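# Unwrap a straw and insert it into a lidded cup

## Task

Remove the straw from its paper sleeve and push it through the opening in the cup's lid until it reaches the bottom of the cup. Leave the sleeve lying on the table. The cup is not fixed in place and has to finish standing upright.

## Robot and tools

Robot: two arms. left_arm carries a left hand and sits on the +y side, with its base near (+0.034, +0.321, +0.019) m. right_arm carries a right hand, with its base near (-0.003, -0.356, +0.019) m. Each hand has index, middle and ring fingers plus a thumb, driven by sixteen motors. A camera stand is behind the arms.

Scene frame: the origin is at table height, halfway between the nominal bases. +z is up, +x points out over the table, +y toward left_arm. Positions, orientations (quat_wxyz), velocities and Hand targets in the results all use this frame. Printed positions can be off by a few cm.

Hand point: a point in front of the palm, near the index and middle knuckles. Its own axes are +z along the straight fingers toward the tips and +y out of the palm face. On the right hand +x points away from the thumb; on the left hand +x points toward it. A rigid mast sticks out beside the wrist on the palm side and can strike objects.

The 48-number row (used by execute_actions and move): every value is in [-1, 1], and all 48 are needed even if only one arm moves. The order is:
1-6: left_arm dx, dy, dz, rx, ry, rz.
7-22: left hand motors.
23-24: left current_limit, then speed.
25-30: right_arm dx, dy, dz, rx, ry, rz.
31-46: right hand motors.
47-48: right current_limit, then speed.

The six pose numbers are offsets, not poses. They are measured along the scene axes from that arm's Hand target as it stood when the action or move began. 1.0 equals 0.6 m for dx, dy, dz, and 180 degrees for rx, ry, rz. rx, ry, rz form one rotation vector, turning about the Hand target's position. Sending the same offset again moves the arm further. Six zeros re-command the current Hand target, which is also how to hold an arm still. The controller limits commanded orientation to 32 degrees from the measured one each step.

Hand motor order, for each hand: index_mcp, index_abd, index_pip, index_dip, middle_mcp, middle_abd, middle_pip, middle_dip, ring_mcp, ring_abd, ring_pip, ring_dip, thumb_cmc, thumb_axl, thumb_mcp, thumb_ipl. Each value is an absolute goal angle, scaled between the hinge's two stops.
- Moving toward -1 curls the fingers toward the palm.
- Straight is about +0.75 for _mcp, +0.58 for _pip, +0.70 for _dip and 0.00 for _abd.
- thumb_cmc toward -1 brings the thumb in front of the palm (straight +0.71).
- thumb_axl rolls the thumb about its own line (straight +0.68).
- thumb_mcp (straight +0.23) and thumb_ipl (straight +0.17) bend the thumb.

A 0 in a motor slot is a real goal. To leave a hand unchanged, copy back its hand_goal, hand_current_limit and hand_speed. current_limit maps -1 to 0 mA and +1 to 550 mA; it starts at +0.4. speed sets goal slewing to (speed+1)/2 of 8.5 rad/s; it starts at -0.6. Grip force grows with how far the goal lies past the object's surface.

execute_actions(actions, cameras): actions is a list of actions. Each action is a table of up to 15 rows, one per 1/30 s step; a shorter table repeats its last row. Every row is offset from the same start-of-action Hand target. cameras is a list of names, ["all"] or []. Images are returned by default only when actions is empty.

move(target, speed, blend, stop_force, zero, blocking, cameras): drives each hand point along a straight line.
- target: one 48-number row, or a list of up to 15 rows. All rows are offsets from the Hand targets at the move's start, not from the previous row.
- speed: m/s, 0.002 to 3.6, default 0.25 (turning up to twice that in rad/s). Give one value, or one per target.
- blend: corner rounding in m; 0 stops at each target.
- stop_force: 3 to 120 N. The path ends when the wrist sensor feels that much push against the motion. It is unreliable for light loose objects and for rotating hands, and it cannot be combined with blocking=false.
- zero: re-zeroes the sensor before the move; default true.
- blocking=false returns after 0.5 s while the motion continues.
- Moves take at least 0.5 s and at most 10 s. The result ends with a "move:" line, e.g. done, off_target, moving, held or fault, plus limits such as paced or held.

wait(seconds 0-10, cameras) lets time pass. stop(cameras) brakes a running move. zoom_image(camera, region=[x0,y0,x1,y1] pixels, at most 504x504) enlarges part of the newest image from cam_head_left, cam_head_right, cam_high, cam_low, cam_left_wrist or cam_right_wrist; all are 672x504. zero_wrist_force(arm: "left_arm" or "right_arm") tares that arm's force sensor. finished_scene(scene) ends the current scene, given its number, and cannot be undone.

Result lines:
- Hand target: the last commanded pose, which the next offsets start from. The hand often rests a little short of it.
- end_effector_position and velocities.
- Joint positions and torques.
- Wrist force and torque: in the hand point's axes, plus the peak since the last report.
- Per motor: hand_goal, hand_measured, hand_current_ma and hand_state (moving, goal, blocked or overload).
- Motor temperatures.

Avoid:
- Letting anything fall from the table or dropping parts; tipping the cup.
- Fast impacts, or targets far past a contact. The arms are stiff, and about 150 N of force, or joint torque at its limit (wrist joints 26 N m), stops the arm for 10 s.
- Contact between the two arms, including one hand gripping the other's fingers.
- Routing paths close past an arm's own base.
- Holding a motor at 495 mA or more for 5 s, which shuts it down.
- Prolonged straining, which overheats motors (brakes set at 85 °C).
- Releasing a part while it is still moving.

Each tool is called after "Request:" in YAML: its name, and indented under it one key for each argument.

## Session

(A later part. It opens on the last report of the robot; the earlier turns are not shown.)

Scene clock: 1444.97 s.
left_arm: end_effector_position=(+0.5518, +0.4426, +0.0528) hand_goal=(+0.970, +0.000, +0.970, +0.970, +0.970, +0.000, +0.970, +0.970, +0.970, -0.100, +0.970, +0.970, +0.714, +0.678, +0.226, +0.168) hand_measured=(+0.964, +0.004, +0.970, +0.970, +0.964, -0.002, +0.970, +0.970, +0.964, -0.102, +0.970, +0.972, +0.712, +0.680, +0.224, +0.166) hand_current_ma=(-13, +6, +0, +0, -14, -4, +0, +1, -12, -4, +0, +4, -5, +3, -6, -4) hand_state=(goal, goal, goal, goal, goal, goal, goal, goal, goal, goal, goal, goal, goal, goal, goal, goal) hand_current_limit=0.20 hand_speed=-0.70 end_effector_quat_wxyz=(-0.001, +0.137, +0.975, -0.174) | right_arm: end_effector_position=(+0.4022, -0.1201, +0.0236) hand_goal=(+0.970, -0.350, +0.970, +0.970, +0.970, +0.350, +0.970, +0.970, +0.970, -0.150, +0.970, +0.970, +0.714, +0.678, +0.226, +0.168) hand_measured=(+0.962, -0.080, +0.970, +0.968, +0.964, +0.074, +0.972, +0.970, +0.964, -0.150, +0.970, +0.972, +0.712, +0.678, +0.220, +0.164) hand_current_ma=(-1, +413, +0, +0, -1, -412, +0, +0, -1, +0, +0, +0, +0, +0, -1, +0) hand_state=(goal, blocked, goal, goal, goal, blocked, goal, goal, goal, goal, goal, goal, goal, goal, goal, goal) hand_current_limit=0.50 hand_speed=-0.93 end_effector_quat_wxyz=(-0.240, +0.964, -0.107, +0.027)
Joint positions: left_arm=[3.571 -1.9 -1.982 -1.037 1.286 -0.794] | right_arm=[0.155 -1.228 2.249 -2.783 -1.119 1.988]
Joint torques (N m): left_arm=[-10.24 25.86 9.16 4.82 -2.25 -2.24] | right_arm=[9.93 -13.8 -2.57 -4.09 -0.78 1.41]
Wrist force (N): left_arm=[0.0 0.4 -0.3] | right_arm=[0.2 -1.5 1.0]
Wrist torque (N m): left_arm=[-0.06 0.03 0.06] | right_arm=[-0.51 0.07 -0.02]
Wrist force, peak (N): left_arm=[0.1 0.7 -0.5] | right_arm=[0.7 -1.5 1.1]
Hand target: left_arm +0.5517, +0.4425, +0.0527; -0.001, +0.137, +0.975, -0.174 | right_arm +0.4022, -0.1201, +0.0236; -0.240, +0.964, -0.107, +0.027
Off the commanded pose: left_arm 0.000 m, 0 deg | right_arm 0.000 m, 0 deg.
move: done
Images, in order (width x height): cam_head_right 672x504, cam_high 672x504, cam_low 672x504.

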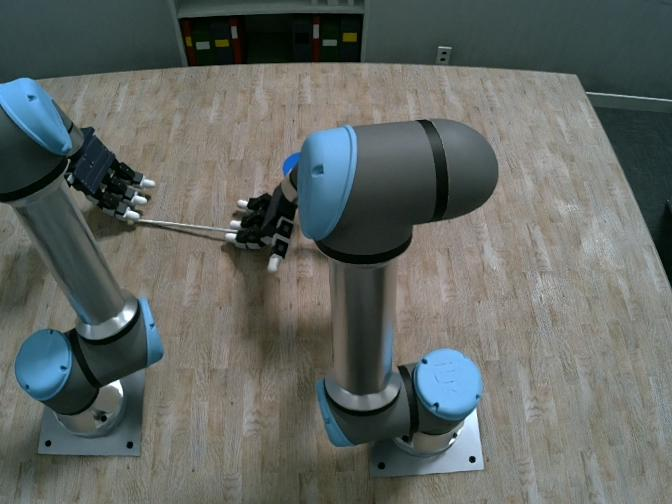

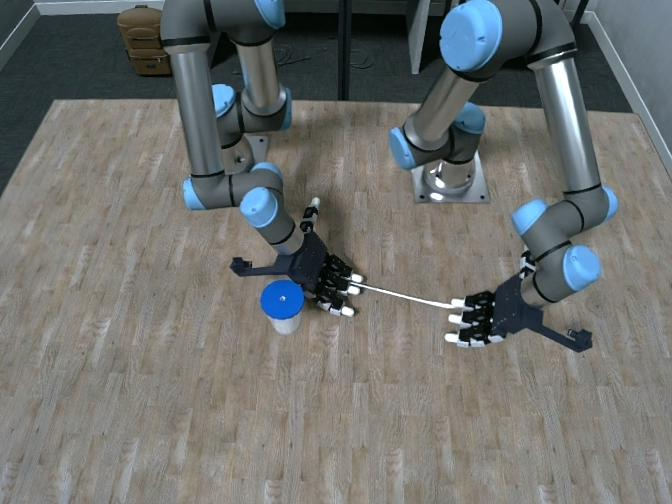

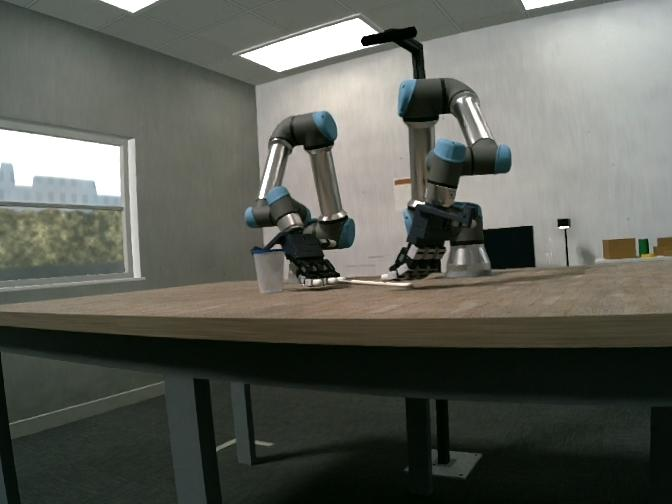

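Request:
move:
  target: [0,-0.015,0,0,0,0,0.97,0,0.97,0.97,0.97,0,0.97,0.97,0.97,-0.1,0.97,0.97,0.714,0.678,0.226,0.168,0.2,-0.7,0,0,0,0,0,0,0.97,-0.35,0.97,0.97,0.97,0.35,0.97,0.97,0.97,-0.15,0.97,0.97,0.714,0.678,0.226,0.168,0.5,-0.93]
  speed: 0.05

Request:
move:
  target: [0,0,-0.037,0,0,0,0.97,0,0.97,0.97,0.97,0,0.97,0.97,0.97,-0.1,0.97,0.97,0.714,0.678,0.226,0.168,0.2,-0.7,0,0,0,0,0,0,0.97,-0.35,0.97,0.97,0.97,0.35,0.97,0.97,0.97,-0.15,0.97,0.97,0.714,0.678,0.226,0.168,0.5,-0.93]
  speed: 0.02
  stop_force: 4
  cameras: ["cam_low","cam_high","cam_head_right"]

Request:
zoom_image:
  camera: "cam_low"
  region: [380, 245, 470, 300]

Request:
zoom_image:
  camera: "cam_head_right"
  region: [80, 160, 200, 250]

Request:
zoom_image:
  camera: "cam_high"
  region: [400, 270, 520, 360]

Scene clock: 1454.37 s.
left_arm: end_effector_position=(+0.5517, +0.4337, +0.0527) hand_goal=(+0.970, +0.000, +0.970, +0.970, +0.970, +0.000, +0.970, +0.970, +0.970, -0.100, +0.970, +0.970, +0.714, +0.678, +0.226, +0.168) hand_measured=(+0.964, +0.004, +0.970, +0.970, +0.964, -0.002, +0.970, +0.970, +0.964, -0.102, +0.970, +0.972, +0.712, +0.680, +0.224, +0.166) hand_current_ma=(-13, +6, +0, +0, -14, -4, +0, +1, -12, -4, +0, +4, -5, +3, -6, -4) hand_state=(goal, goal, goal, goal, goal, goal, goal, goal, goal, goal, goal, goal, goal, goal, goal, goal) hand_current_limit=0.20 hand_speed=-0.70 end_effector_quat_wxyz=(-0.001, +0.137, +0.975, -0.174) | right_arm: end_effector_position=(+0.4022, -0.1201, +0.0236) hand_goal=(+0.970, -0.350, +0.970, +0.970, +0.970, +0.350, +0.970, +0.970, +0.970, -0.150, +0.970, +0.970, +0.714, +0.678, +0.226, +0.168) hand_measured=(+0.962, -0.080, +0.970, +0.968, +0.964, +0.074, +0.972, +0.970, +0.964, -0.150, +0.970, +0.972, +0.712, +0.678, +0.220, +0.164) hand_current_ma=(-1, +413, +0, +0, -1, -412, +0, +0, -1, +0, +0, +0, +0, +0, -1, +0) hand_state=(goal, blocked, goal, goal, goal, blocked, goal, goal, goal, goal, goal, goal, goal, goal, goal, goal) hand_current_limit=0.50 hand_speed=-0.93 end_effector_quat_wxyz=(-0.240, +0.964, -0.107, +0.027)
Joint positions: left_arm=[3.556 -1.897 -1.988 -1.029 1.283 -0.81] | right_arm=[0.155 -1.228 2.249 -2.783 -1.119 1.988]
Joint torques (N m): left_arm=[-10.34 43.07 10.37 4.75 -2.42 -2.34] | right_arm=[10.45 -14.17 -2.58 -4.16 -0.89 1.51]
Wrist force (N): left_arm=[0.1 0.4 -0.2] | right_arm=[0.3 -1.2 1.1]
Wrist torque (N m): left_arm=[-0.06 0.01 0.06] | right_arm=[-0.49 0.07 -0.01]
Wrist force, peak (N): left_arm=[0.0 0.5 -0.3] | right_arm=[0.9 -1.3 1.1]
Hand target: left_arm +0.5517, +0.4335, +0.0527; -0.001, +0.137, +0.975, -0.174 | right_arm +0.4022, -0.1201, +0.0236; -0.240, +0.964, -0.107, +0.027
Off the commanded pose: left_arm 0.000 m, 0 deg | right_arm 0.000 m, 0 deg.
move: done

Scene clock: 1456.27 s.
left_arm: end_effector_position=(+0.5517, +0.4335, +0.0391) hand_goal=(+0.970, +0.000, +0.970, +0.970, +0.970, +0.000, +0.970, +0.970, +0.970, -0.100, +0.970, +0.970, +0.714, +0.678, +0.226, +0.168) hand_measured=(+0.998, -0.006, +0.998, +0.986, +0.964, -0.002, +0.970, +0.970, +0.964, -0.102, +0.970, +0.972, +0.712, +0.680, +0.224, +0.166) hand_current_ma=(+87, -10, +80, +42, -14, -4, +0, +1, -12, -4, +0, +4, -5, +3, -6, -4) hand_state=(blocked, goal, blocked, goal, goal, goal, goal, goal, goal, goal, goal, goal, goal, goal, goal, goal) hand_current_limit=0.20 hand_speed=-0.70 end_effector_quat_wxyz=(-0.001, +0.137, +0.975, -0.174) | right_arm: end_effector_position=(+0.4022, -0.1201, +0.0236) hand_goal=(+0.970, -0.350, +0.970, +0.970, +0.970, +0.350, +0.970, +0.970, +0.970, -0.150, +0.970, +0.970, +0.714, +0.678, +0.226, +0.168) hand_measured=(+0.962, -0.080, +0.970, +0.968, +0.962, +0.074, +0.972, +0.970, +0.964, -0.150, +0.970, +0.972, +0.712, +0.678, +0.220, +0.164) hand_current_ma=(-1, +412, +0, +0, -1, -412, +0, +0, -1, +0, +0, +0, +0, +0, -1, +0) hand_state=(goal, blocked, goal, goal, goal, blocked, goal, goal, goal, goal, goal, goal, goal, goal, goal, goal) hand_current_limit=0.50 hand_speed=-0.93 end_effector_quat_wxyz=(-0.240, +0.964, -0.107, +0.027)
Joint positions: left_arm=[3.555 -1.921 -2 -0.994 1.283 -0.81] | right_arm=[0.155 -1.228 2.249 -2.783 -1.119 1.988]
Joint torques (N m): left_arm=[-10.13 42.04 21.31 -0.59 -2.22 -1.75] | right_arm=[10.21 -14.19 -2.65 -4.21 -0.35 1.48]
Wrist force (N): left_arm=[-0.4 0.2 -1.8] | right_arm=[0.8 -1.3 1.0]
Wrist torque (N m): left_arm=[0.18 0.06 0.00] | right_arm=[-0.52 0.00 0.03]
Wrist force, peak (N): left_arm=[-0.5 0.9 -4.9] | right_arm=[0.6 -1.8 1.1]
Hand target: left_arm +0.5517, +0.4335, +0.0391; -0.001, +0.137, +0.975, -0.174 (not the last commanded pose) | right_arm +0.4022, -0.1201, +0.0236; -0.240, +0.964, -0.107, +0.027
Off the commanded pose: left_arm 0.009 m, 0 deg | right_arm 0.000 m, 0 deg.
move: contact (left_arm)
Images, in order (width x height): cam_head_right 672x504, cam_high 672x504, cam_low 672x504.

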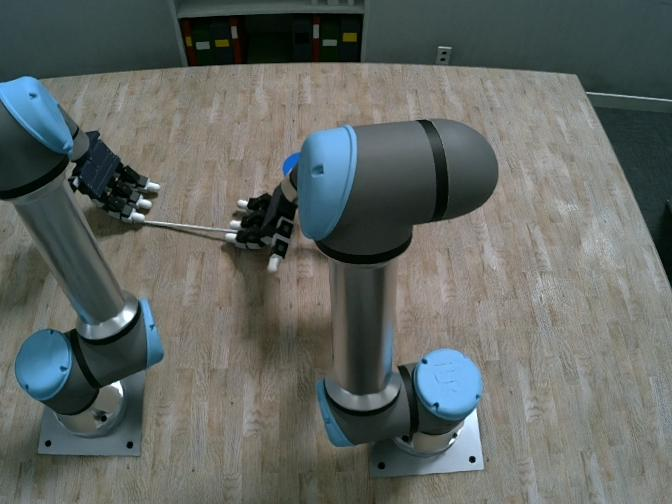

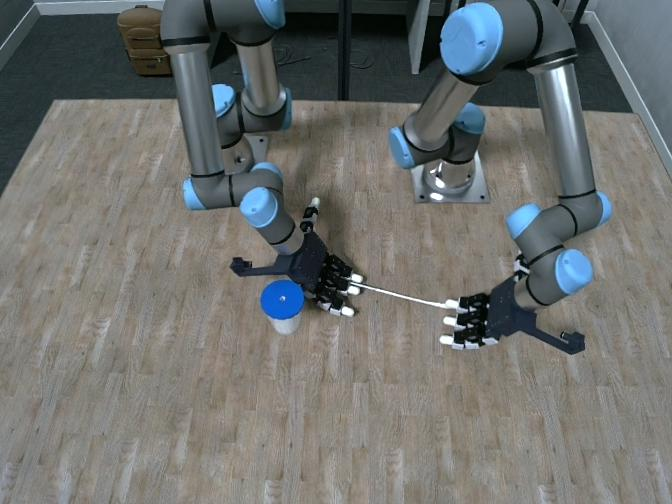

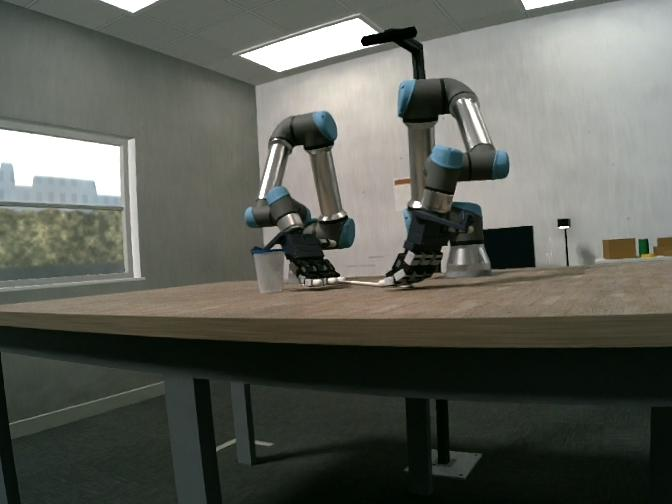

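Scaled by 5.600 from the camera's 672x504 image, which has a finer 960x720 frame.

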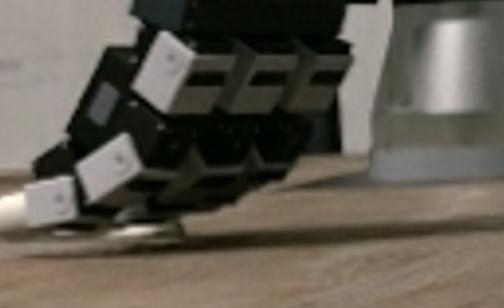

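Scaled by 4.200 from the camera's 672x504 image, which has a finer 960x720 frame.

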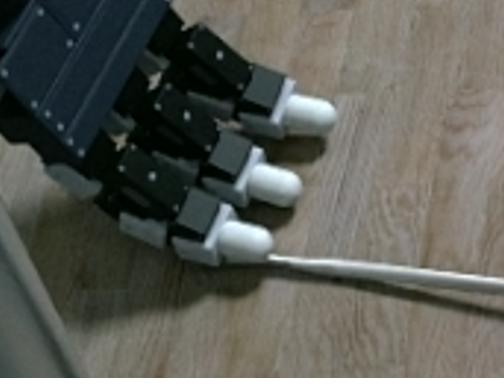

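Scaled by 4.200 from the camera's 672x504 image, which has a finer 960x720 frame.

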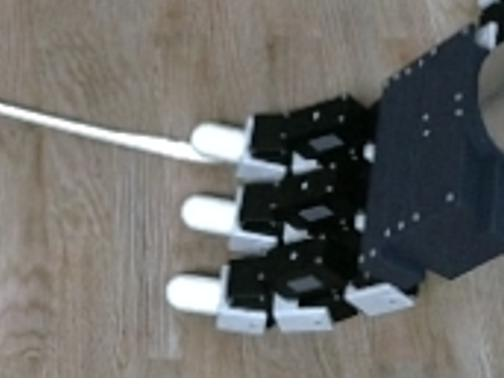

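Request:
move:
  target:
    - [0,0,0.01,0,0,0,0.97,0,0.97,0.97,0.97,0,0.97,0.97,0.97,-0.1,0.97,0.97,0.714,0.678,0.226,0.168,0.2,-0.7,0,0,0,0,0,0,0.97,-0.35,0.97,0.97,0.97,0.35,0.97,0.97,0.97,-0.15,0.97,0.97,0.714,0.678,0.226,0.168,0.5,-0.93]
    - [0.0075,0,0.01,0,0,0,0.97,0,0.97,0.97,0.97,0,0.97,0.97,0.97,-0.1,0.97,0.97,0.714,0.678,0.226,0.168,0.2,-0.7,0,0,0,0,0,0,0.97,-0.35,0.97,0.97,0.97,0.35,0.97,0.97,0.97,-0.15,0.97,0.97,0.714,0.678,0.226,0.168,0.5,-0.93]
  speed: 0.05

Request:
move:
  target: [0,0,-0.025,0,0,0,0.97,0,0.97,0.97,0.97,0,0.97,0.97,0.97,-0.1,0.97,0.97,0.714,0.678,0.226,0.168,0.2,-0.7,0,0,0,0,0,0,0.97,-0.35,0.97,0.97,0.97,0.35,0.97,0.97,0.97,-0.15,0.97,0.97,0.714,0.678,0.226,0.168,0.5,-0.93]
  speed: 0.01
  stop_force: 12
  cameras: ["cam_low","cam_high","cam_head_right"]

Request:
zoom_image:
  camera: "cam_low"
  region: [380, 245, 470, 300]

Request:
zoom_image:
  camera: "cam_high"
  region: [400, 270, 520, 360]

Scene clock: 1467.13 s.
left_arm: end_effector_position=(+0.5561, +0.4335, +0.0451) hand_goal=(+0.970, +0.000, +0.970, +0.970, +0.970, +0.000, +0.970, +0.970, +0.970, -0.100, +0.970, +0.970, +0.714, +0.678, +0.226, +0.168) hand_measured=(+0.972, -0.002, +0.978, +0.978, +0.964, -0.002, +0.970, +0.970, +0.964, -0.102, +0.970, +0.972, +0.712, +0.680, +0.224, +0.166) hand_current_ma=(+4, -3, +17, +17, -14, -4, +0, +1, -12, -4, +0, +4, -5, +3, -6, -4) hand_state=(goal, goal, goal, goal, goal, goal, goal, goal, goal, goal, goal, goal, goal, goal, goal, goal) hand_current_limit=0.20 hand_speed=-0.70 end_effector_quat_wxyz=(-0.001, +0.137, +0.975, -0.174) | right_arm: end_effector_position=(+0.4022, -0.1201, +0.0236) hand_goal=(+0.970, -0.350, +0.970, +0.970, +0.970, +0.350, +0.970, +0.970, +0.970, -0.150, +0.970, +0.970, +0.714, +0.678, +0.226, +0.168) hand_measured=(+0.962, -0.080, +0.970, +0.968, +0.962, +0.074, +0.972, +0.970, +0.964, -0.150, +0.970, +0.972, +0.712, +0.678, +0.220, +0.164) hand_current_ma=(-1, +413, +0, +0, -1, -412, +0, +0, -1, +0, +0, +0, +0, +0, -1, +0) hand_state=(goal, blocked, goal, goal, goal, blocked, goal, goal, goal, goal, goal, goal, goal, goal, goal, goal) hand_current_limit=0.50 hand_speed=-0.93 end_effector_quat_wxyz=(-0.240, +0.964, -0.107, +0.027)
Joint positions: left_arm=[3.552 -1.919 -1.983 -1.012 1.282 -0.814] | right_arm=[0.155 -1.228 2.249 -2.783 -1.119 1.988]
Joint torques (N m): left_arm=[-10.1 25.27 22.04 -0.44 -2.07 -1.97] | right_arm=[9.6 -13.81 -4 -3.98 0.8 1.38]
Wrist force (N): left_arm=[-0.2 0.3 -0.5] | right_arm=[0.5 -1.5 1.0]
Wrist torque (N m): left_arm=[0.01 0.07 0.04] | right_arm=[-0.50 0.04 0.01]
Wrist force, peak (N): left_arm=[-0.4 -0.1 -2.2] | right_arm=[0.5 -1.8 1.4]
Hand target: left_arm +0.5562, +0.4335, +0.0451; -0.001, +0.137, +0.975, -0.174 | right_arm +0.4022, -0.1201, +0.0236; -0.240, +0.964, -0.107, +0.027
Off the commanded pose: left_arm 0.000 m, 0 deg | right_arm 0.000 m, 0 deg.
move: done

Scene clock: 1469.33 s.
left_arm: end_effector_position=(+0.5562, +0.4335, +0.0356) hand_goal=(+0.970, +0.000, +0.970, +0.970, +0.970, +0.000, +0.970, +0.970, +0.970, -0.100, +0.970, +0.970, +0.714, +0.678, +0.226, +0.168) hand_measured=(+1.000, -0.022, +0.998, +0.998, +0.964, -0.002, +0.970, +0.970, +0.964, -0.102, +0.970, +0.972, +0.712, +0.680, +0.224, +0.166) hand_current_ma=(+93, -51, +85, +84, -14, -4, +0, +1, -12, -4, +0, +4, -5, +3, -6, -4) hand_state=(blocked, blocked, blocked, blocked, goal, goal, goal, goal, goal, goal, goal, goal, goal, goal, goal, goal) hand_current_limit=0.20 hand_speed=-0.70 end_effector_quat_wxyz=(-0.001, +0.137, +0.975, -0.174) | right_arm: end_effector_position=(+0.4022, -0.1201, +0.0236) hand_goal=(+0.970, -0.350, +0.970, +0.970, +0.970, +0.350, +0.970, +0.970, +0.970, -0.150, +0.970, +0.970, +0.714, +0.678, +0.226, +0.168) hand_measured=(+0.962, -0.080, +0.970, +0.968, +0.962, +0.074, +0.972, +0.970, +0.964, -0.150, +0.970, +0.972, +0.712, +0.678, +0.220, +0.164) hand_current_ma=(-1, +412, +0, +0, -1, -412, +0, +0, -1, +0, +0, +0, +0, +0, -1, +0) hand_state=(goal, blocked, goal, goal, goal, blocked, goal, goal, goal, goal, goal, goal, goal, goal, goal, goal) hand_current_limit=0.50 hand_speed=-0.93 end_effector_quat_wxyz=(-0.240, +0.964, -0.107, +0.027)
Joint positions: left_arm=[3.552 -1.936 -1.99 -0.987 1.282 -0.814] | right_arm=[0.155 -1.228 2.249 -2.783 -1.119 1.988]
Joint torques (N m): left_arm=[-10.49 36.77 20.21 -1.15 -1.23 -1.94] | right_arm=[10.36 -14.28 -5.41 -3.78 1.43 1.35]
Wrist force (N): left_arm=[-0.9 0.5 -12.5] | right_arm=[0.4 -1.1 0.6]
Wrist torque (N m): left_arm=[1.81 0.20 -0.12] | right_arm=[-0.47 0.06 0.01]
Wrist force, peak (N): left_arm=[-2.1 0.5 -16.2] | right_arm=[0.5 -1.3 1.1]
Hand target: left_arm +0.5562, +0.4335, +0.0356; -0.001, +0.137, +0.975, -0.174 (not the last commanded pose) | right_arm +0.4022, -0.1201, +0.0236; -0.240, +0.964, -0.107, +0.027
Off the commanded pose: left_arm 0.005 m, 0 deg | right_arm 0.000 m, 0 deg.
move: contact (left_arm)
Images, in order (width x height): cam_head_right 672x504, cam_high 672x504, cam_low 672x504.

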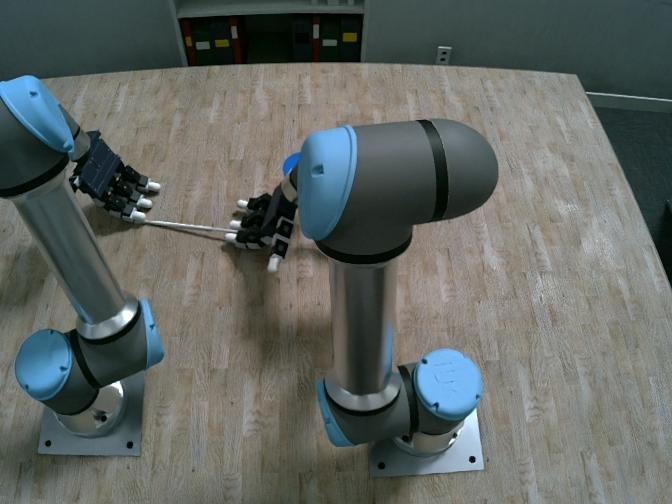

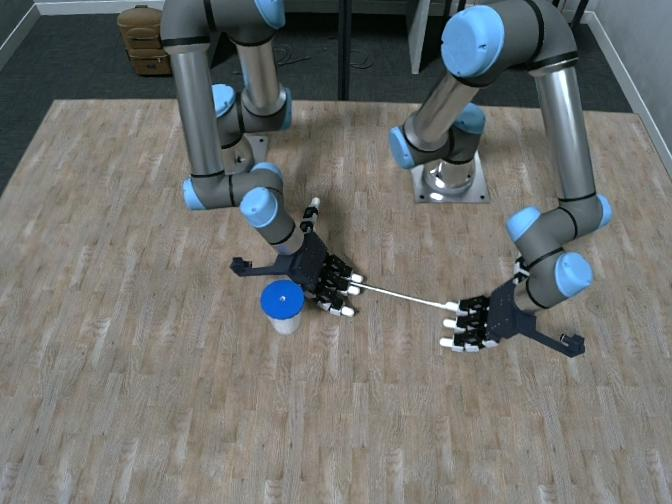

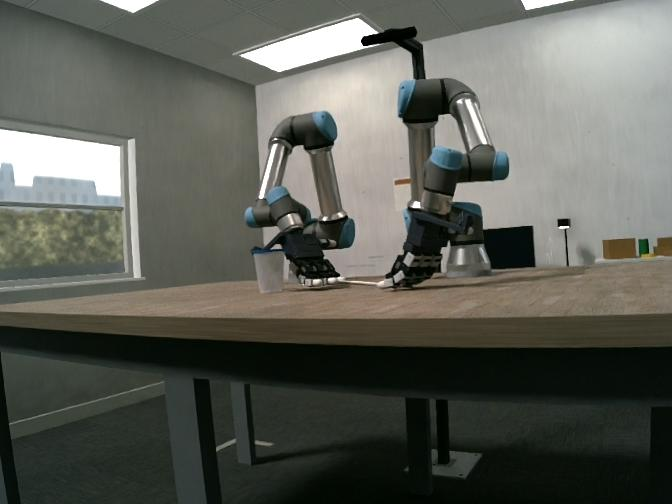

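Scaled by 5.600 from the camera's 672x504 image, which has a finer 960x720 frame.

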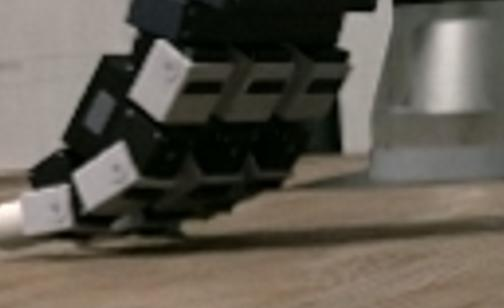

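Scaled by 4.200 from the camera's 672x504 image, which has a finer 960x720 frame.

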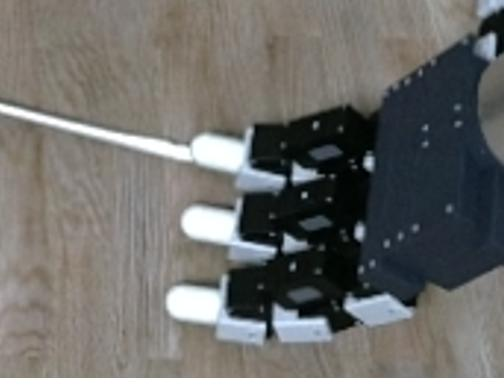

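Request:
move:
  target: [0,0,0,0,0,0,0.97,0,0.97,0.97,0.97,0,0.97,0.97,0.97,-0.1,0.97,0.97,0.714,0.678,0.226,0.168,0.2,-0.7,-0.012,-0.0485,0,0,0,0,0.97,-0.35,0.97,0.97,0.97,0.35,0.97,0.97,0.97,-0.15,0.97,0.97,0.714,0.678,0.226,0.168,0.5,-0.93]
  speed: 0.02
  cameras: ["cam_high"]

Request:
zoom_image:
  camera: "cam_high"
  region: [320, 230, 500, 365]

Scene clock: 1479.90 s.
left_arm: end_effector_position=(+0.5562, +0.4335, +0.0356) hand_goal=(+0.970, +0.000, +0.970, +0.970, +0.970, +0.000, +0.970, +0.970, +0.970, -0.100, +0.970, +0.970, +0.714, +0.678, +0.226, +0.168) hand_measured=(+1.000, -0.022, +0.998, +0.998, +0.964, -0.002, +0.970, +0.970, +0.964, -0.102, +0.970, +0.972, +0.712, +0.680, +0.224, +0.166) hand_current_ma=(+93, -51, +85, +84, -14, -4, +0, +1, -12, -4, +0, +4, -5, +3, -6, -4) hand_state=(blocked, blocked, blocked, blocked, goal, goal, goal, goal, goal, goal, goal, goal, goal, goal, goal, goal) hand_current_limit=0.20 hand_speed=-0.70 end_effector_quat_wxyz=(-0.001, +0.137, +0.975, -0.174) | right_arm: end_effector_position=(+0.3950, -0.1491, +0.0236) hand_goal=(+0.970, -0.350, +0.970, +0.970, +0.970, +0.350, +0.970, +0.970, +0.970, -0.150, +0.970, +0.970, +0.714, +0.678, +0.226, +0.168) hand_measured=(+0.962, -0.080, +0.970, +0.968, +0.962, +0.074, +0.972, +0.970, +0.964, -0.150, +0.970, +0.972, +0.712, +0.678, +0.220, +0.164) hand_current_ma=(-1, +413, +0, +0, -1, -412, +0, +0, -1, +0, +0, +0, +0, +0, -1, +0) hand_state=(goal, blocked, goal, goal, goal, blocked, goal, goal, goal, goal, goal, goal, goal, goal, goal, goal) hand_current_limit=0.50 hand_speed=-0.93 end_effector_quat_wxyz=(-0.240, +0.964, -0.108, +0.027)
Joint positions: left_arm=[3.552 -1.936 -1.99 -0.987 1.282 -0.814] | right_arm=[0.091 -1.267 2.299 -2.763 -1.108 1.918]
Joint torques (N m): left_arm=[-10.31 37.29 18.02 -0.6 -1.31 -2.32] | right_arm=[-9.91 -37.24 -0.66 -0.58 2.81 -1.5]
Wrist force (N): left_arm=[-1.5 0.0 -13.0] | right_arm=[0.5 -1.4 1.1]
Wrist torque (N m): left_arm=[1.82 0.22 -0.15] | right_arm=[-0.44 0.08 0.10]
Wrist force, peak (N): left_arm=[-1.5 0.3 -13.2] | right_arm=[0.0 -2.3 1.5]
Hand target: left_arm +0.5562, +0.4335, +0.0356; -0.001, +0.137, +0.975, -0.174 | right_arm +0.3950, -0.1492, +0.0236; -0.240, +0.964, -0.107, +0.027
Off the commanded pose: left_arm 0.000 m, 0 deg | right_arm 0.000 m, 0 deg.
move: done
Images, in order (width x height): cam_high 672x504.

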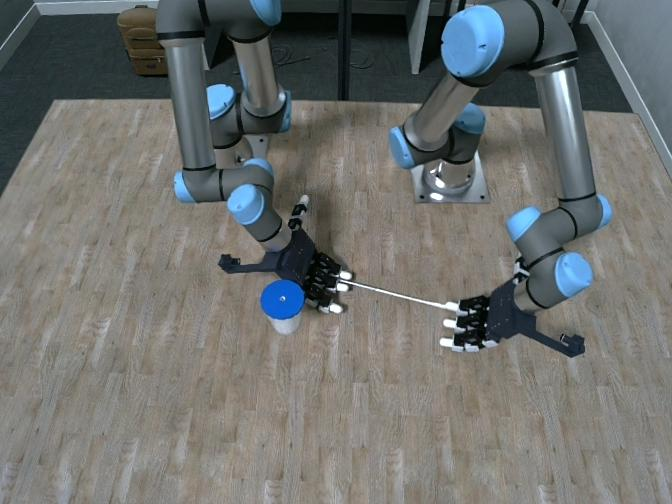

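Scaled by 2.800 from the camera's 672x504 image, which has a finer 960x720 frame.

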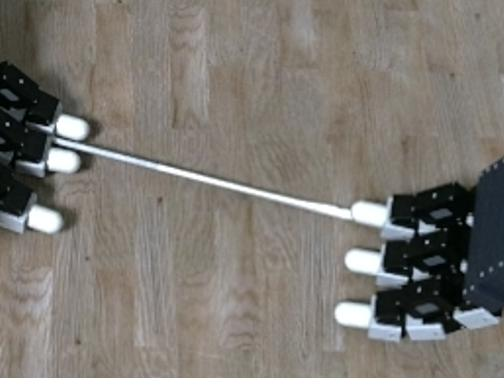

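Request:
move:
  target: [0,0,0,0,0,0,0.97,0,0.97,0.97,0.97,0,0.97,0.97,0.97,-0.1,0.97,0.97,0.714,0.678,0.226,0.168,0.2,-0.7,-0.024,-0.097,0,0,0,0,0.97,-0.35,0.97,0.97,0.97,0.35,0.97,0.97,0.97,-0.15,0.97,0.97,0.714,0.678,0.226,0.168,0.5,-0.93]
  speed: 0.03
  cameras: ["cam_high"]

Request:
zoom_image:
  camera: "cam_high"
  region: [300, 230, 480, 365]

Scene clock: 1487.67 s.
left_arm: end_effector_position=(+0.5562, +0.4335, +0.0356) hand_goal=(+0.970, +0.000, +0.970, +0.970, +0.970, +0.000, +0.970, +0.970, +0.970, -0.100, +0.970, +0.970, +0.714, +0.678, +0.226, +0.168) hand_measured=(+1.000, -0.022, +0.998, +0.998, +0.964, -0.002, +0.970, +0.970, +0.964, -0.102, +0.970, +0.972, +0.712, +0.680, +0.224, +0.166) hand_current_ma=(+93, -51, +85, +84, -14, -4, +0, +1, -12, -4, +0, +4, -5, +3, -6, -4) hand_state=(blocked, blocked, blocked, blocked, goal, goal, goal, goal, goal, goal, goal, goal, goal, goal, goal, goal) hand_current_limit=0.20 hand_speed=-0.70 end_effector_quat_wxyz=(-0.001, +0.137, +0.975, -0.174) | right_arm: end_effector_position=(+0.3806, -0.2073, +0.0236) hand_goal=(+0.970, -0.350, +0.970, +0.970, +0.970, +0.350, +0.970, +0.970, +0.970, -0.150, +0.970, +0.970, +0.714, +0.678, +0.226, +0.168) hand_measured=(+0.962, -0.080, +0.970, +0.968, +0.962, +0.074, +0.972, +0.970, +0.964, -0.150, +0.970, +0.972, +0.712, +0.678, +0.220, +0.164) hand_current_ma=(-1, +412, +0, +0, -1, -412, +0, +0, -1, +0, +0, +0, +0, +0, -1, +0) hand_state=(goal, blocked, goal, goal, goal, blocked, goal, goal, goal, goal, goal, goal, goal, goal, goal, goal) hand_current_limit=0.50 hand_speed=-0.93 end_effector_quat_wxyz=(-0.240, +0.964, -0.108, +0.027)
Joint positions: left_arm=[3.552 -1.936 -1.99 -0.987 1.282 -0.814] | right_arm=[-0.051 -1.346 2.387 -2.7 -1.09 1.76]
Joint torques (N m): left_arm=[-9.81 38.87 18.3 0.72 -1.23 -2.09] | right_arm=[-11.42 -35.81 -2.96 -0.26 2.84 -1.92]
Wrist force (N): left_arm=[-1.3 0.3 -12.8] | right_arm=[0.2 -1.4 1.1]
Wrist torque (N m): left_arm=[1.84 0.22 -0.15] | right_arm=[-0.43 0.13 0.08]
Wrist force, peak (N): left_arm=[-1.5 0.1 -13.1] | right_arm=[0.6 -2.2 1.2]
Hand target: left_arm +0.5562, +0.4335, +0.0356; -0.001, +0.137, +0.975, -0.174 | right_arm +0.3806, -0.2074, +0.0236; -0.240, +0.964, -0.107, +0.027
Off the commanded pose: left_arm 0.000 m, 0 deg | right_arm 0.000 m, 0 deg.
move: done
Images, in order (width x height): cam_high 672x504.

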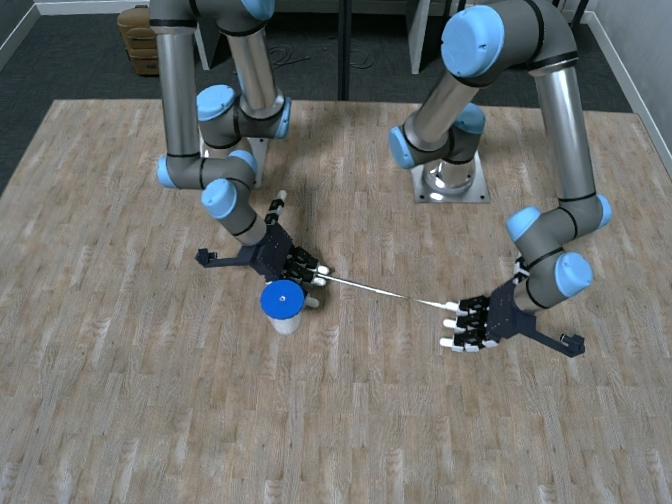

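Scaled by 2.800 from the camera's 672x504 image, which has a finer 960x720 frame.

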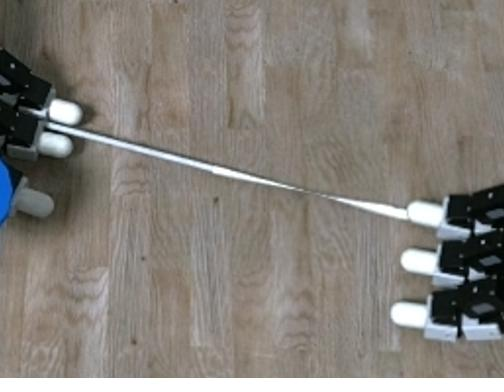

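Request:
move:
  target: [0,0,0,0,0,0,0.97,0,0.97,0.97,0.97,0,0.97,0.97,0.97,-0.1,0.97,0.97,0.714,0.678,0.226,0.168,0.2,-0.7,-0.032,-0.121,0.01,0,0,0,0.97,-0.35,0.97,0.97,0.97,0.35,0.97,0.97,0.97,0.0,0.97,0.97,0.714,0.678,0.226,0.168,0.5,-0.93]
  speed: 0.03
  cameras: ["cam_high","cam_low"]

Request:
zoom_image:
  camera: "cam_high"
  region: [260, 200, 480, 365]

Request:
zoom_image:
  camera: "cam_low"
  region: [230, 220, 430, 320]

Scene clock: 1507.07 s.
left_arm: end_effector_position=(+0.5562, +0.4335, +0.0356) hand_goal=(+0.970, +0.000, +0.970, +0.970, +0.970, +0.000, +0.970, +0.970, +0.970, -0.100, +0.970, +0.970, +0.714, +0.678, +0.226, +0.168) hand_measured=(+1.000, -0.022, +0.998, +0.998, +0.964, -0.002, +0.970, +0.970, +0.964, -0.102, +0.970, +0.972, +0.712, +0.680, +0.224, +0.166) hand_current_ma=(+93, -51, +85, +84, -14, -4, +0, +1, -12, -4, +0, +4, -5, +3, -6, -4) hand_state=(blocked, blocked, blocked, blocked, goal, goal, goal, goal, goal, goal, goal, goal, goal, goal, goal, goal) hand_current_limit=0.20 hand_speed=-0.70 end_effector_quat_wxyz=(-0.001, +0.137, +0.975, -0.174) | right_arm: end_effector_position=(+0.3614, -0.2799, +0.0296) hand_goal=(+0.970, -0.350, +0.970, +0.970, +0.970, +0.350, +0.970, +0.970, +0.970, +0.000, +0.970, +0.970, +0.714, +0.678, +0.226, +0.168) hand_measured=(+0.962, -0.080, +0.970, +0.968, +0.962, +0.074, +0.972, +0.970, +0.964, -0.002, +0.970, +0.972, +0.712, +0.678, +0.220, +0.164) hand_current_ma=(-1, +412, +0, +0, -1, -412, +0, +0, -1, +0, +0, +0, +0, +0, -1, +0) hand_state=(goal, blocked, goal, goal, goal, blocked, goal, goal, goal, goal, goal, goal, goal, goal, goal, goal) hand_current_limit=0.50 hand_speed=-0.93 end_effector_quat_wxyz=(-0.240, +0.964, -0.108, +0.027)
Joint positions: left_arm=[3.552 -1.936 -1.99 -0.987 1.282 -0.814] | right_arm=[-0.251 -1.462 2.462 -2.554 -1.083 1.535]
Joint torques (N m): left_arm=[-9.9 37.38 18.26 2.32 -1.06 -1.79] | right_arm=[-14.57 -30.21 -2.99 -0.58 -0.72 -1.06]
Wrist force (N): left_arm=[-1.5 0.2 -13.0] | right_arm=[0.2 -1.0 0.8]
Wrist torque (N m): left_arm=[1.82 0.21 -0.14] | right_arm=[-0.45 0.08 0.07]
Wrist force, peak (N): left_arm=[-1.5 0.1 -13.2] | right_arm=[0.0 -1.6 1.6]
Hand target: left_arm +0.5562, +0.4335, +0.0356; -0.001, +0.137, +0.975, -0.174 | right_arm +0.3614, -0.2800, +0.0296; -0.240, +0.964, -0.107, +0.027
Off the commanded pose: left_arm 0.000 m, 0 deg | right_arm 0.000 m, 0 deg.
move: done
Images, in order (width x height): cam_high 672x504, cam_low 672x504.

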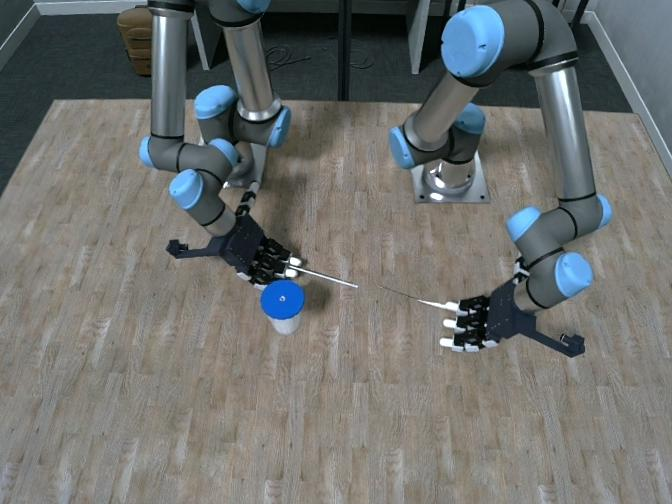

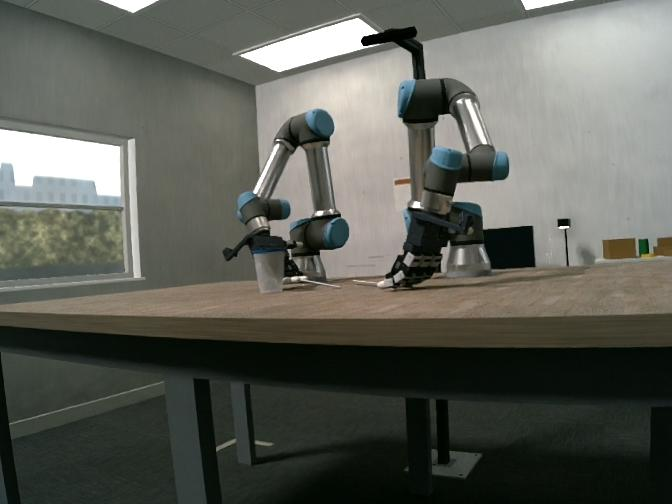

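Scaled by 2.291 from the camera's 672x504 image, which has a finer 960x720 frame.

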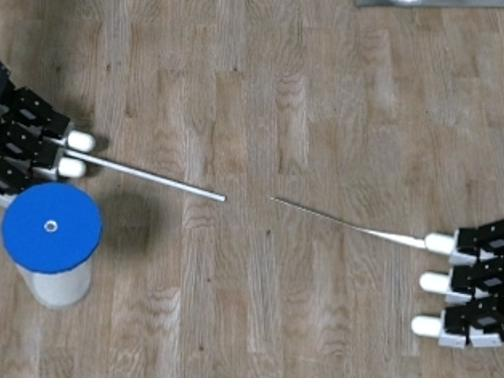

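Scaled by 2.520 from the camera's 672x504 image, which has a finer 960x720 frame.

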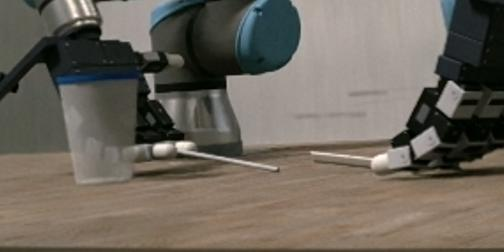

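Request:
move:
  target:
    - [0,0,0.03,0,0,0,0.97,0,0.97,0.97,0.97,0,0.97,0.97,0.97,-0.1,0.97,0.97,0.714,0.678,0.226,0.168,0.2,-0.7,0,0,0.03,0,0,0,0.97,-0.35,0.97,0.97,0.97,0.35,0.97,0.97,0.97,0.0,0.97,0.97,0.714,0.678,0.226,0.168,0.5,-0.93]
    - [0,0.05,0.25,0,0,0,0.97,0,0.97,0.97,0.97,0,0.97,0.97,0.97,-0.1,0.97,0.97,0.714,0.678,0.226,0.168,0.2,-0.7,0,0,0.75,0,0,0,0.97,-0.35,0.97,0.97,0.97,0.35,0.97,0.97,0.97,0.0,0.97,0.97,0.714,0.678,0.226,0.168,0.5,-0.93]
  speed: [0.03, 0.12]
  cameras: ["cam_high","cam_low"]

Request:
zoom_image:
  camera: "cam_low"
  region: [230, 120, 430, 320]

Scene clock: 1538.93 s.
left_arm: end_effector_position=(+0.5562, +0.4634, +0.1855) hand_goal=(+0.970, +0.000, +0.970, +0.970, +0.970, +0.000, +0.970, +0.970, +0.970, -0.100, +0.970, +0.970, +0.714, +0.678, +0.226, +0.168) hand_measured=(+0.966, -0.004, +0.970, +0.972, +0.964, -0.002, +0.970, +0.970, +0.964, -0.102, +0.970, +0.972, +0.712, +0.680, +0.224, +0.166) hand_current_ma=(-10, -5, +0, +4, -14, -4, +0, +1, -12, -4, +0, +4, -5, +3, -6, -4) hand_state=(goal, goal, goal, goal, goal, goal, goal, goal, goal, goal, goal, goal, goal, goal, goal, goal) hand_current_limit=0.20 hand_speed=-0.70 end_effector_quat_wxyz=(-0.001, +0.137, +0.975, -0.174) | right_arm: end_effector_position=(+0.3613, -0.2800, +0.4795) hand_goal=(+0.970, -0.350, +0.970, +0.970, +0.970, +0.350, +0.970, +0.970, +0.970, +0.000, +0.970, +0.970, +0.714, +0.678, +0.226, +0.168) hand_measured=(+0.962, -0.080, +0.970, +0.968, +0.962, +0.074, +0.972, +0.970, +0.964, -0.002, +0.970, +0.972, +0.712, +0.678, +0.220, +0.164) hand_current_ma=(-1, +413, +0, +0, -1, -412, +0, +0, -1, +0, +0, +0, +0, +0, -1, +0) hand_state=(goal, blocked, goal, goal, goal, blocked, goal, goal, goal, goal, goal, goal, goal, goal, goal, goal) hand_current_limit=0.50 hand_speed=-0.93 end_effector_quat_wxyz=(-0.240, +0.964, -0.108, +0.027)
Joint positions: left_arm=[3.602 -1.744 -1.784 -1.401 1.293 -0.762] | right_arm=[-0.251 -1.836 1.492 -1.21 -1.083 1.535]
Joint torques (N m): left_arm=[12.28 39 28.54 -0.48 0.56 2.06] | right_arm=[-11.69 3.93 -35.86 -0.18 3.02 -1.41]
Wrist force (N): left_arm=[-0.1 0.2 -0.1] | right_arm=[0.0 -1.0 1.7]
Wrist torque (N m): left_arm=[-0.10 0.06 -0.03] | right_arm=[-0.55 0.06 0.03]
Wrist force, peak (N): left_arm=[-1.5 0.2 -13.2] | right_arm=[0.5 -1.5 1.9]
Hand target: left_arm +0.5562, +0.4635, +0.1856; -0.001, +0.137, +0.975, -0.174 | right_arm +0.3614, -0.2800, +0.4796; -0.240, +0.964, -0.107, +0.027
Off the commanded pose: left_arm 0.000 m, 0 deg | right_arm 0.000 m, 0 deg.
move: done
Images, in order (width x height): cam_high 672x504, cam_low 672x504.

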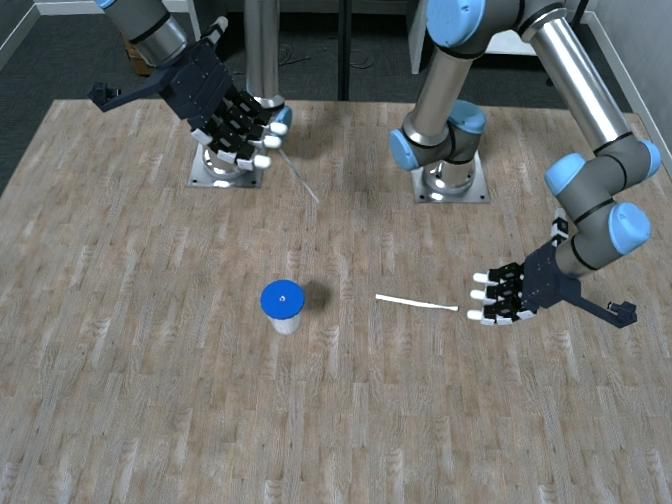

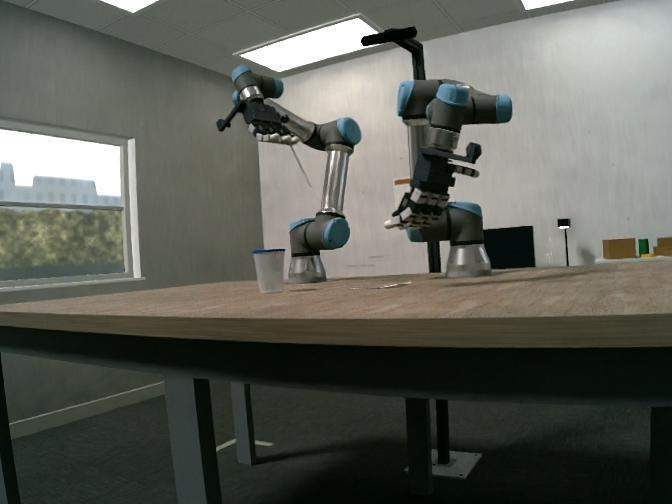

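Scaled by 2.520 from the camera's 672x504 image, which has a finer 960x720 frame.

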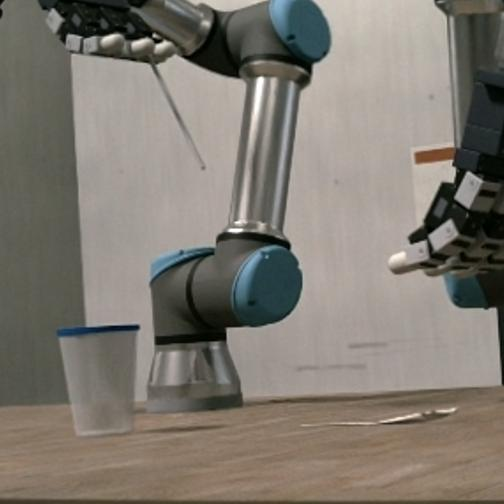

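Request:
move:
  target: [0,0,0,0,0,0,0.97,0,0.97,0.97,0.97,0,0.97,0.97,0.97,-0.1,0.97,0.97,0.714,0.678,0.226,0.168,0.2,-0.7,0.231,0.1,0.034,-0.436,-0.3488,0.436,0.97,-0.35,0.97,0.97,0.97,0.35,0.97,0.97,0.97,0.0,0.97,0.97,0.714,0.678,0.226,0.168,0.5,-0.93]
  speed: 0.17
  cameras: ["cam_high","cam_low","cam_right_wrist"]

Request:
zoom_image:
  camera: "cam_low"
  region: [200, 100, 400, 300]

Scene clock: 1557.20 s.
left_arm: end_effector_position=(+0.5562, +0.4635, +0.1856) hand_goal=(+0.970, +0.000, +0.970, +0.970, +0.970, +0.000, +0.970, +0.970, +0.970, -0.100, +0.970, +0.970, +0.714, +0.678, +0.226, +0.168) hand_measured=(+0.966, -0.004, +0.970, +0.972, +0.964, -0.002, +0.970, +0.970, +0.964, -0.102, +0.970, +0.972, +0.712, +0.680, +0.224, +0.166) hand_current_ma=(-10, -5, +0, +4, -14, -4, +0, +1, -12, -4, +0, +4, -5, +3, -6, -4) hand_state=(goal, goal, goal, goal, goal, goal, goal, goal, goal, goal, goal, goal, goal, goal, goal, goal) hand_current_limit=0.20 hand_speed=-0.70 end_effector_quat_wxyz=(-0.001, +0.137, +0.975, -0.174) | right_arm: end_effector_position=(+0.4999, -0.2200, +0.5000) hand_goal=(+0.970, -0.350, +0.970, +0.970, +0.970, +0.350, +0.970, +0.970, +0.970, +0.000, +0.970, +0.970, +0.714, +0.678, +0.226, +0.168) hand_measured=(+0.974, -0.082, +0.972, +0.970, +0.974, +0.074, +0.972, +0.970, +0.972, -0.002, +0.970, +0.972, +0.720, +0.678, +0.220, +0.164) hand_current_ma=(+0, +412, +0, +0, +0, -412, +0, +0, +0, +0, +0, +0, +0, +0, -1, +0) hand_state=(goal, blocked, goal, goal, goal, blocked, goal, goal, goal, goal, goal, goal, goal, goal, goal, goal) hand_current_limit=0.50 hand_speed=-0.93 end_effector_quat_wxyz=(+0.364, +0.607, +0.606, +0.364)
Joint positions: left_arm=[3.602 -1.744 -1.784 -1.401 1.293 -0.762] | right_arm=[0.098 -1.905 2.265 -3.01 -1.655 0.047]
Joint torques (N m): left_arm=[11.2 36.69 26.67 -0.47 1.03 1.87] | right_arm=[-13.32 6.14 -11.08 -4.36 1.96 -1.42]
Wrist force (N): left_arm=[-0.2 -0.1 -0.2] | right_arm=[2.8 0.2 1.1]
Wrist torque (N m): left_arm=[-0.13 0.06 -0.03] | right_arm=[0.07 -0.40 0.14]
Wrist force, peak (N): left_arm=[-0.3 0.3 -0.3] | right_arm=[2.9 0.0 1.9]
Hand target: left_arm +0.5562, +0.4635, +0.1856; -0.001, +0.137, +0.975, -0.174 | right_arm +0.5000, -0.2200, +0.5000; +0.364, +0.607, +0.606, +0.364
Off the commanded pose: left_arm 0.000 m, 0 deg | right_arm 0.000 m, 0 deg.
move: done
Images, in order (width x height): cam_high 672x504, cam_low 672x504, cam_right_wrist 672x504.

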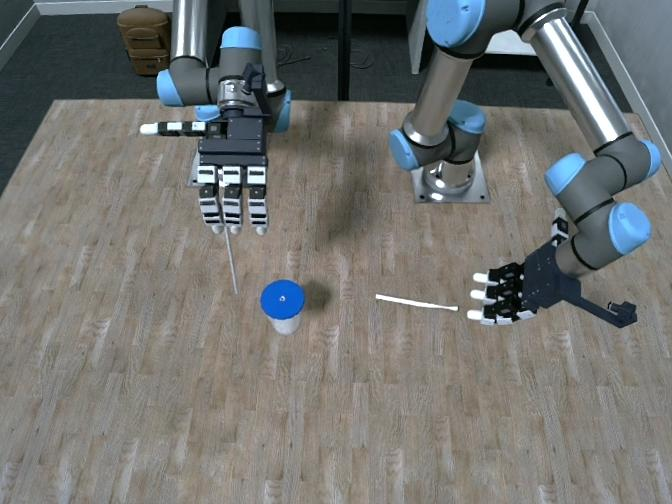

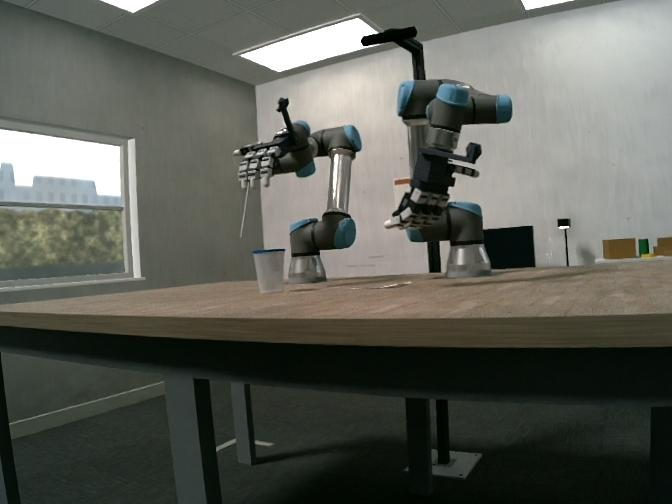

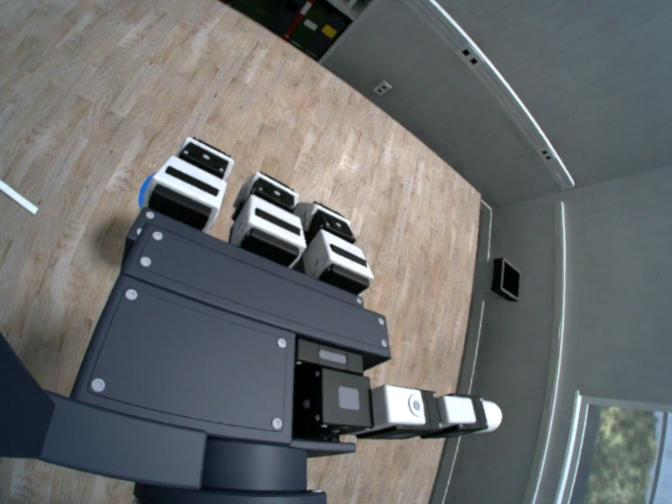

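Scaled by 2.520 from the camera's 672x504 image, which has a finer 960x720 frame.

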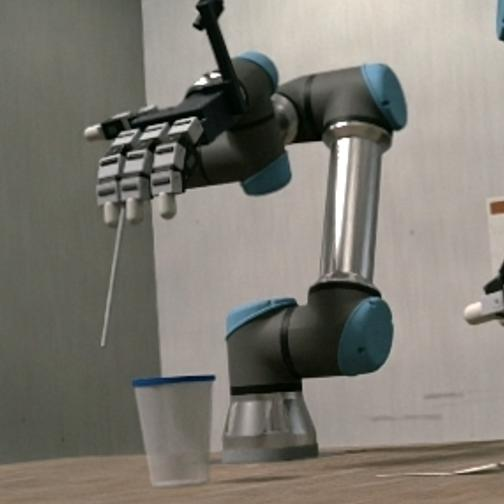

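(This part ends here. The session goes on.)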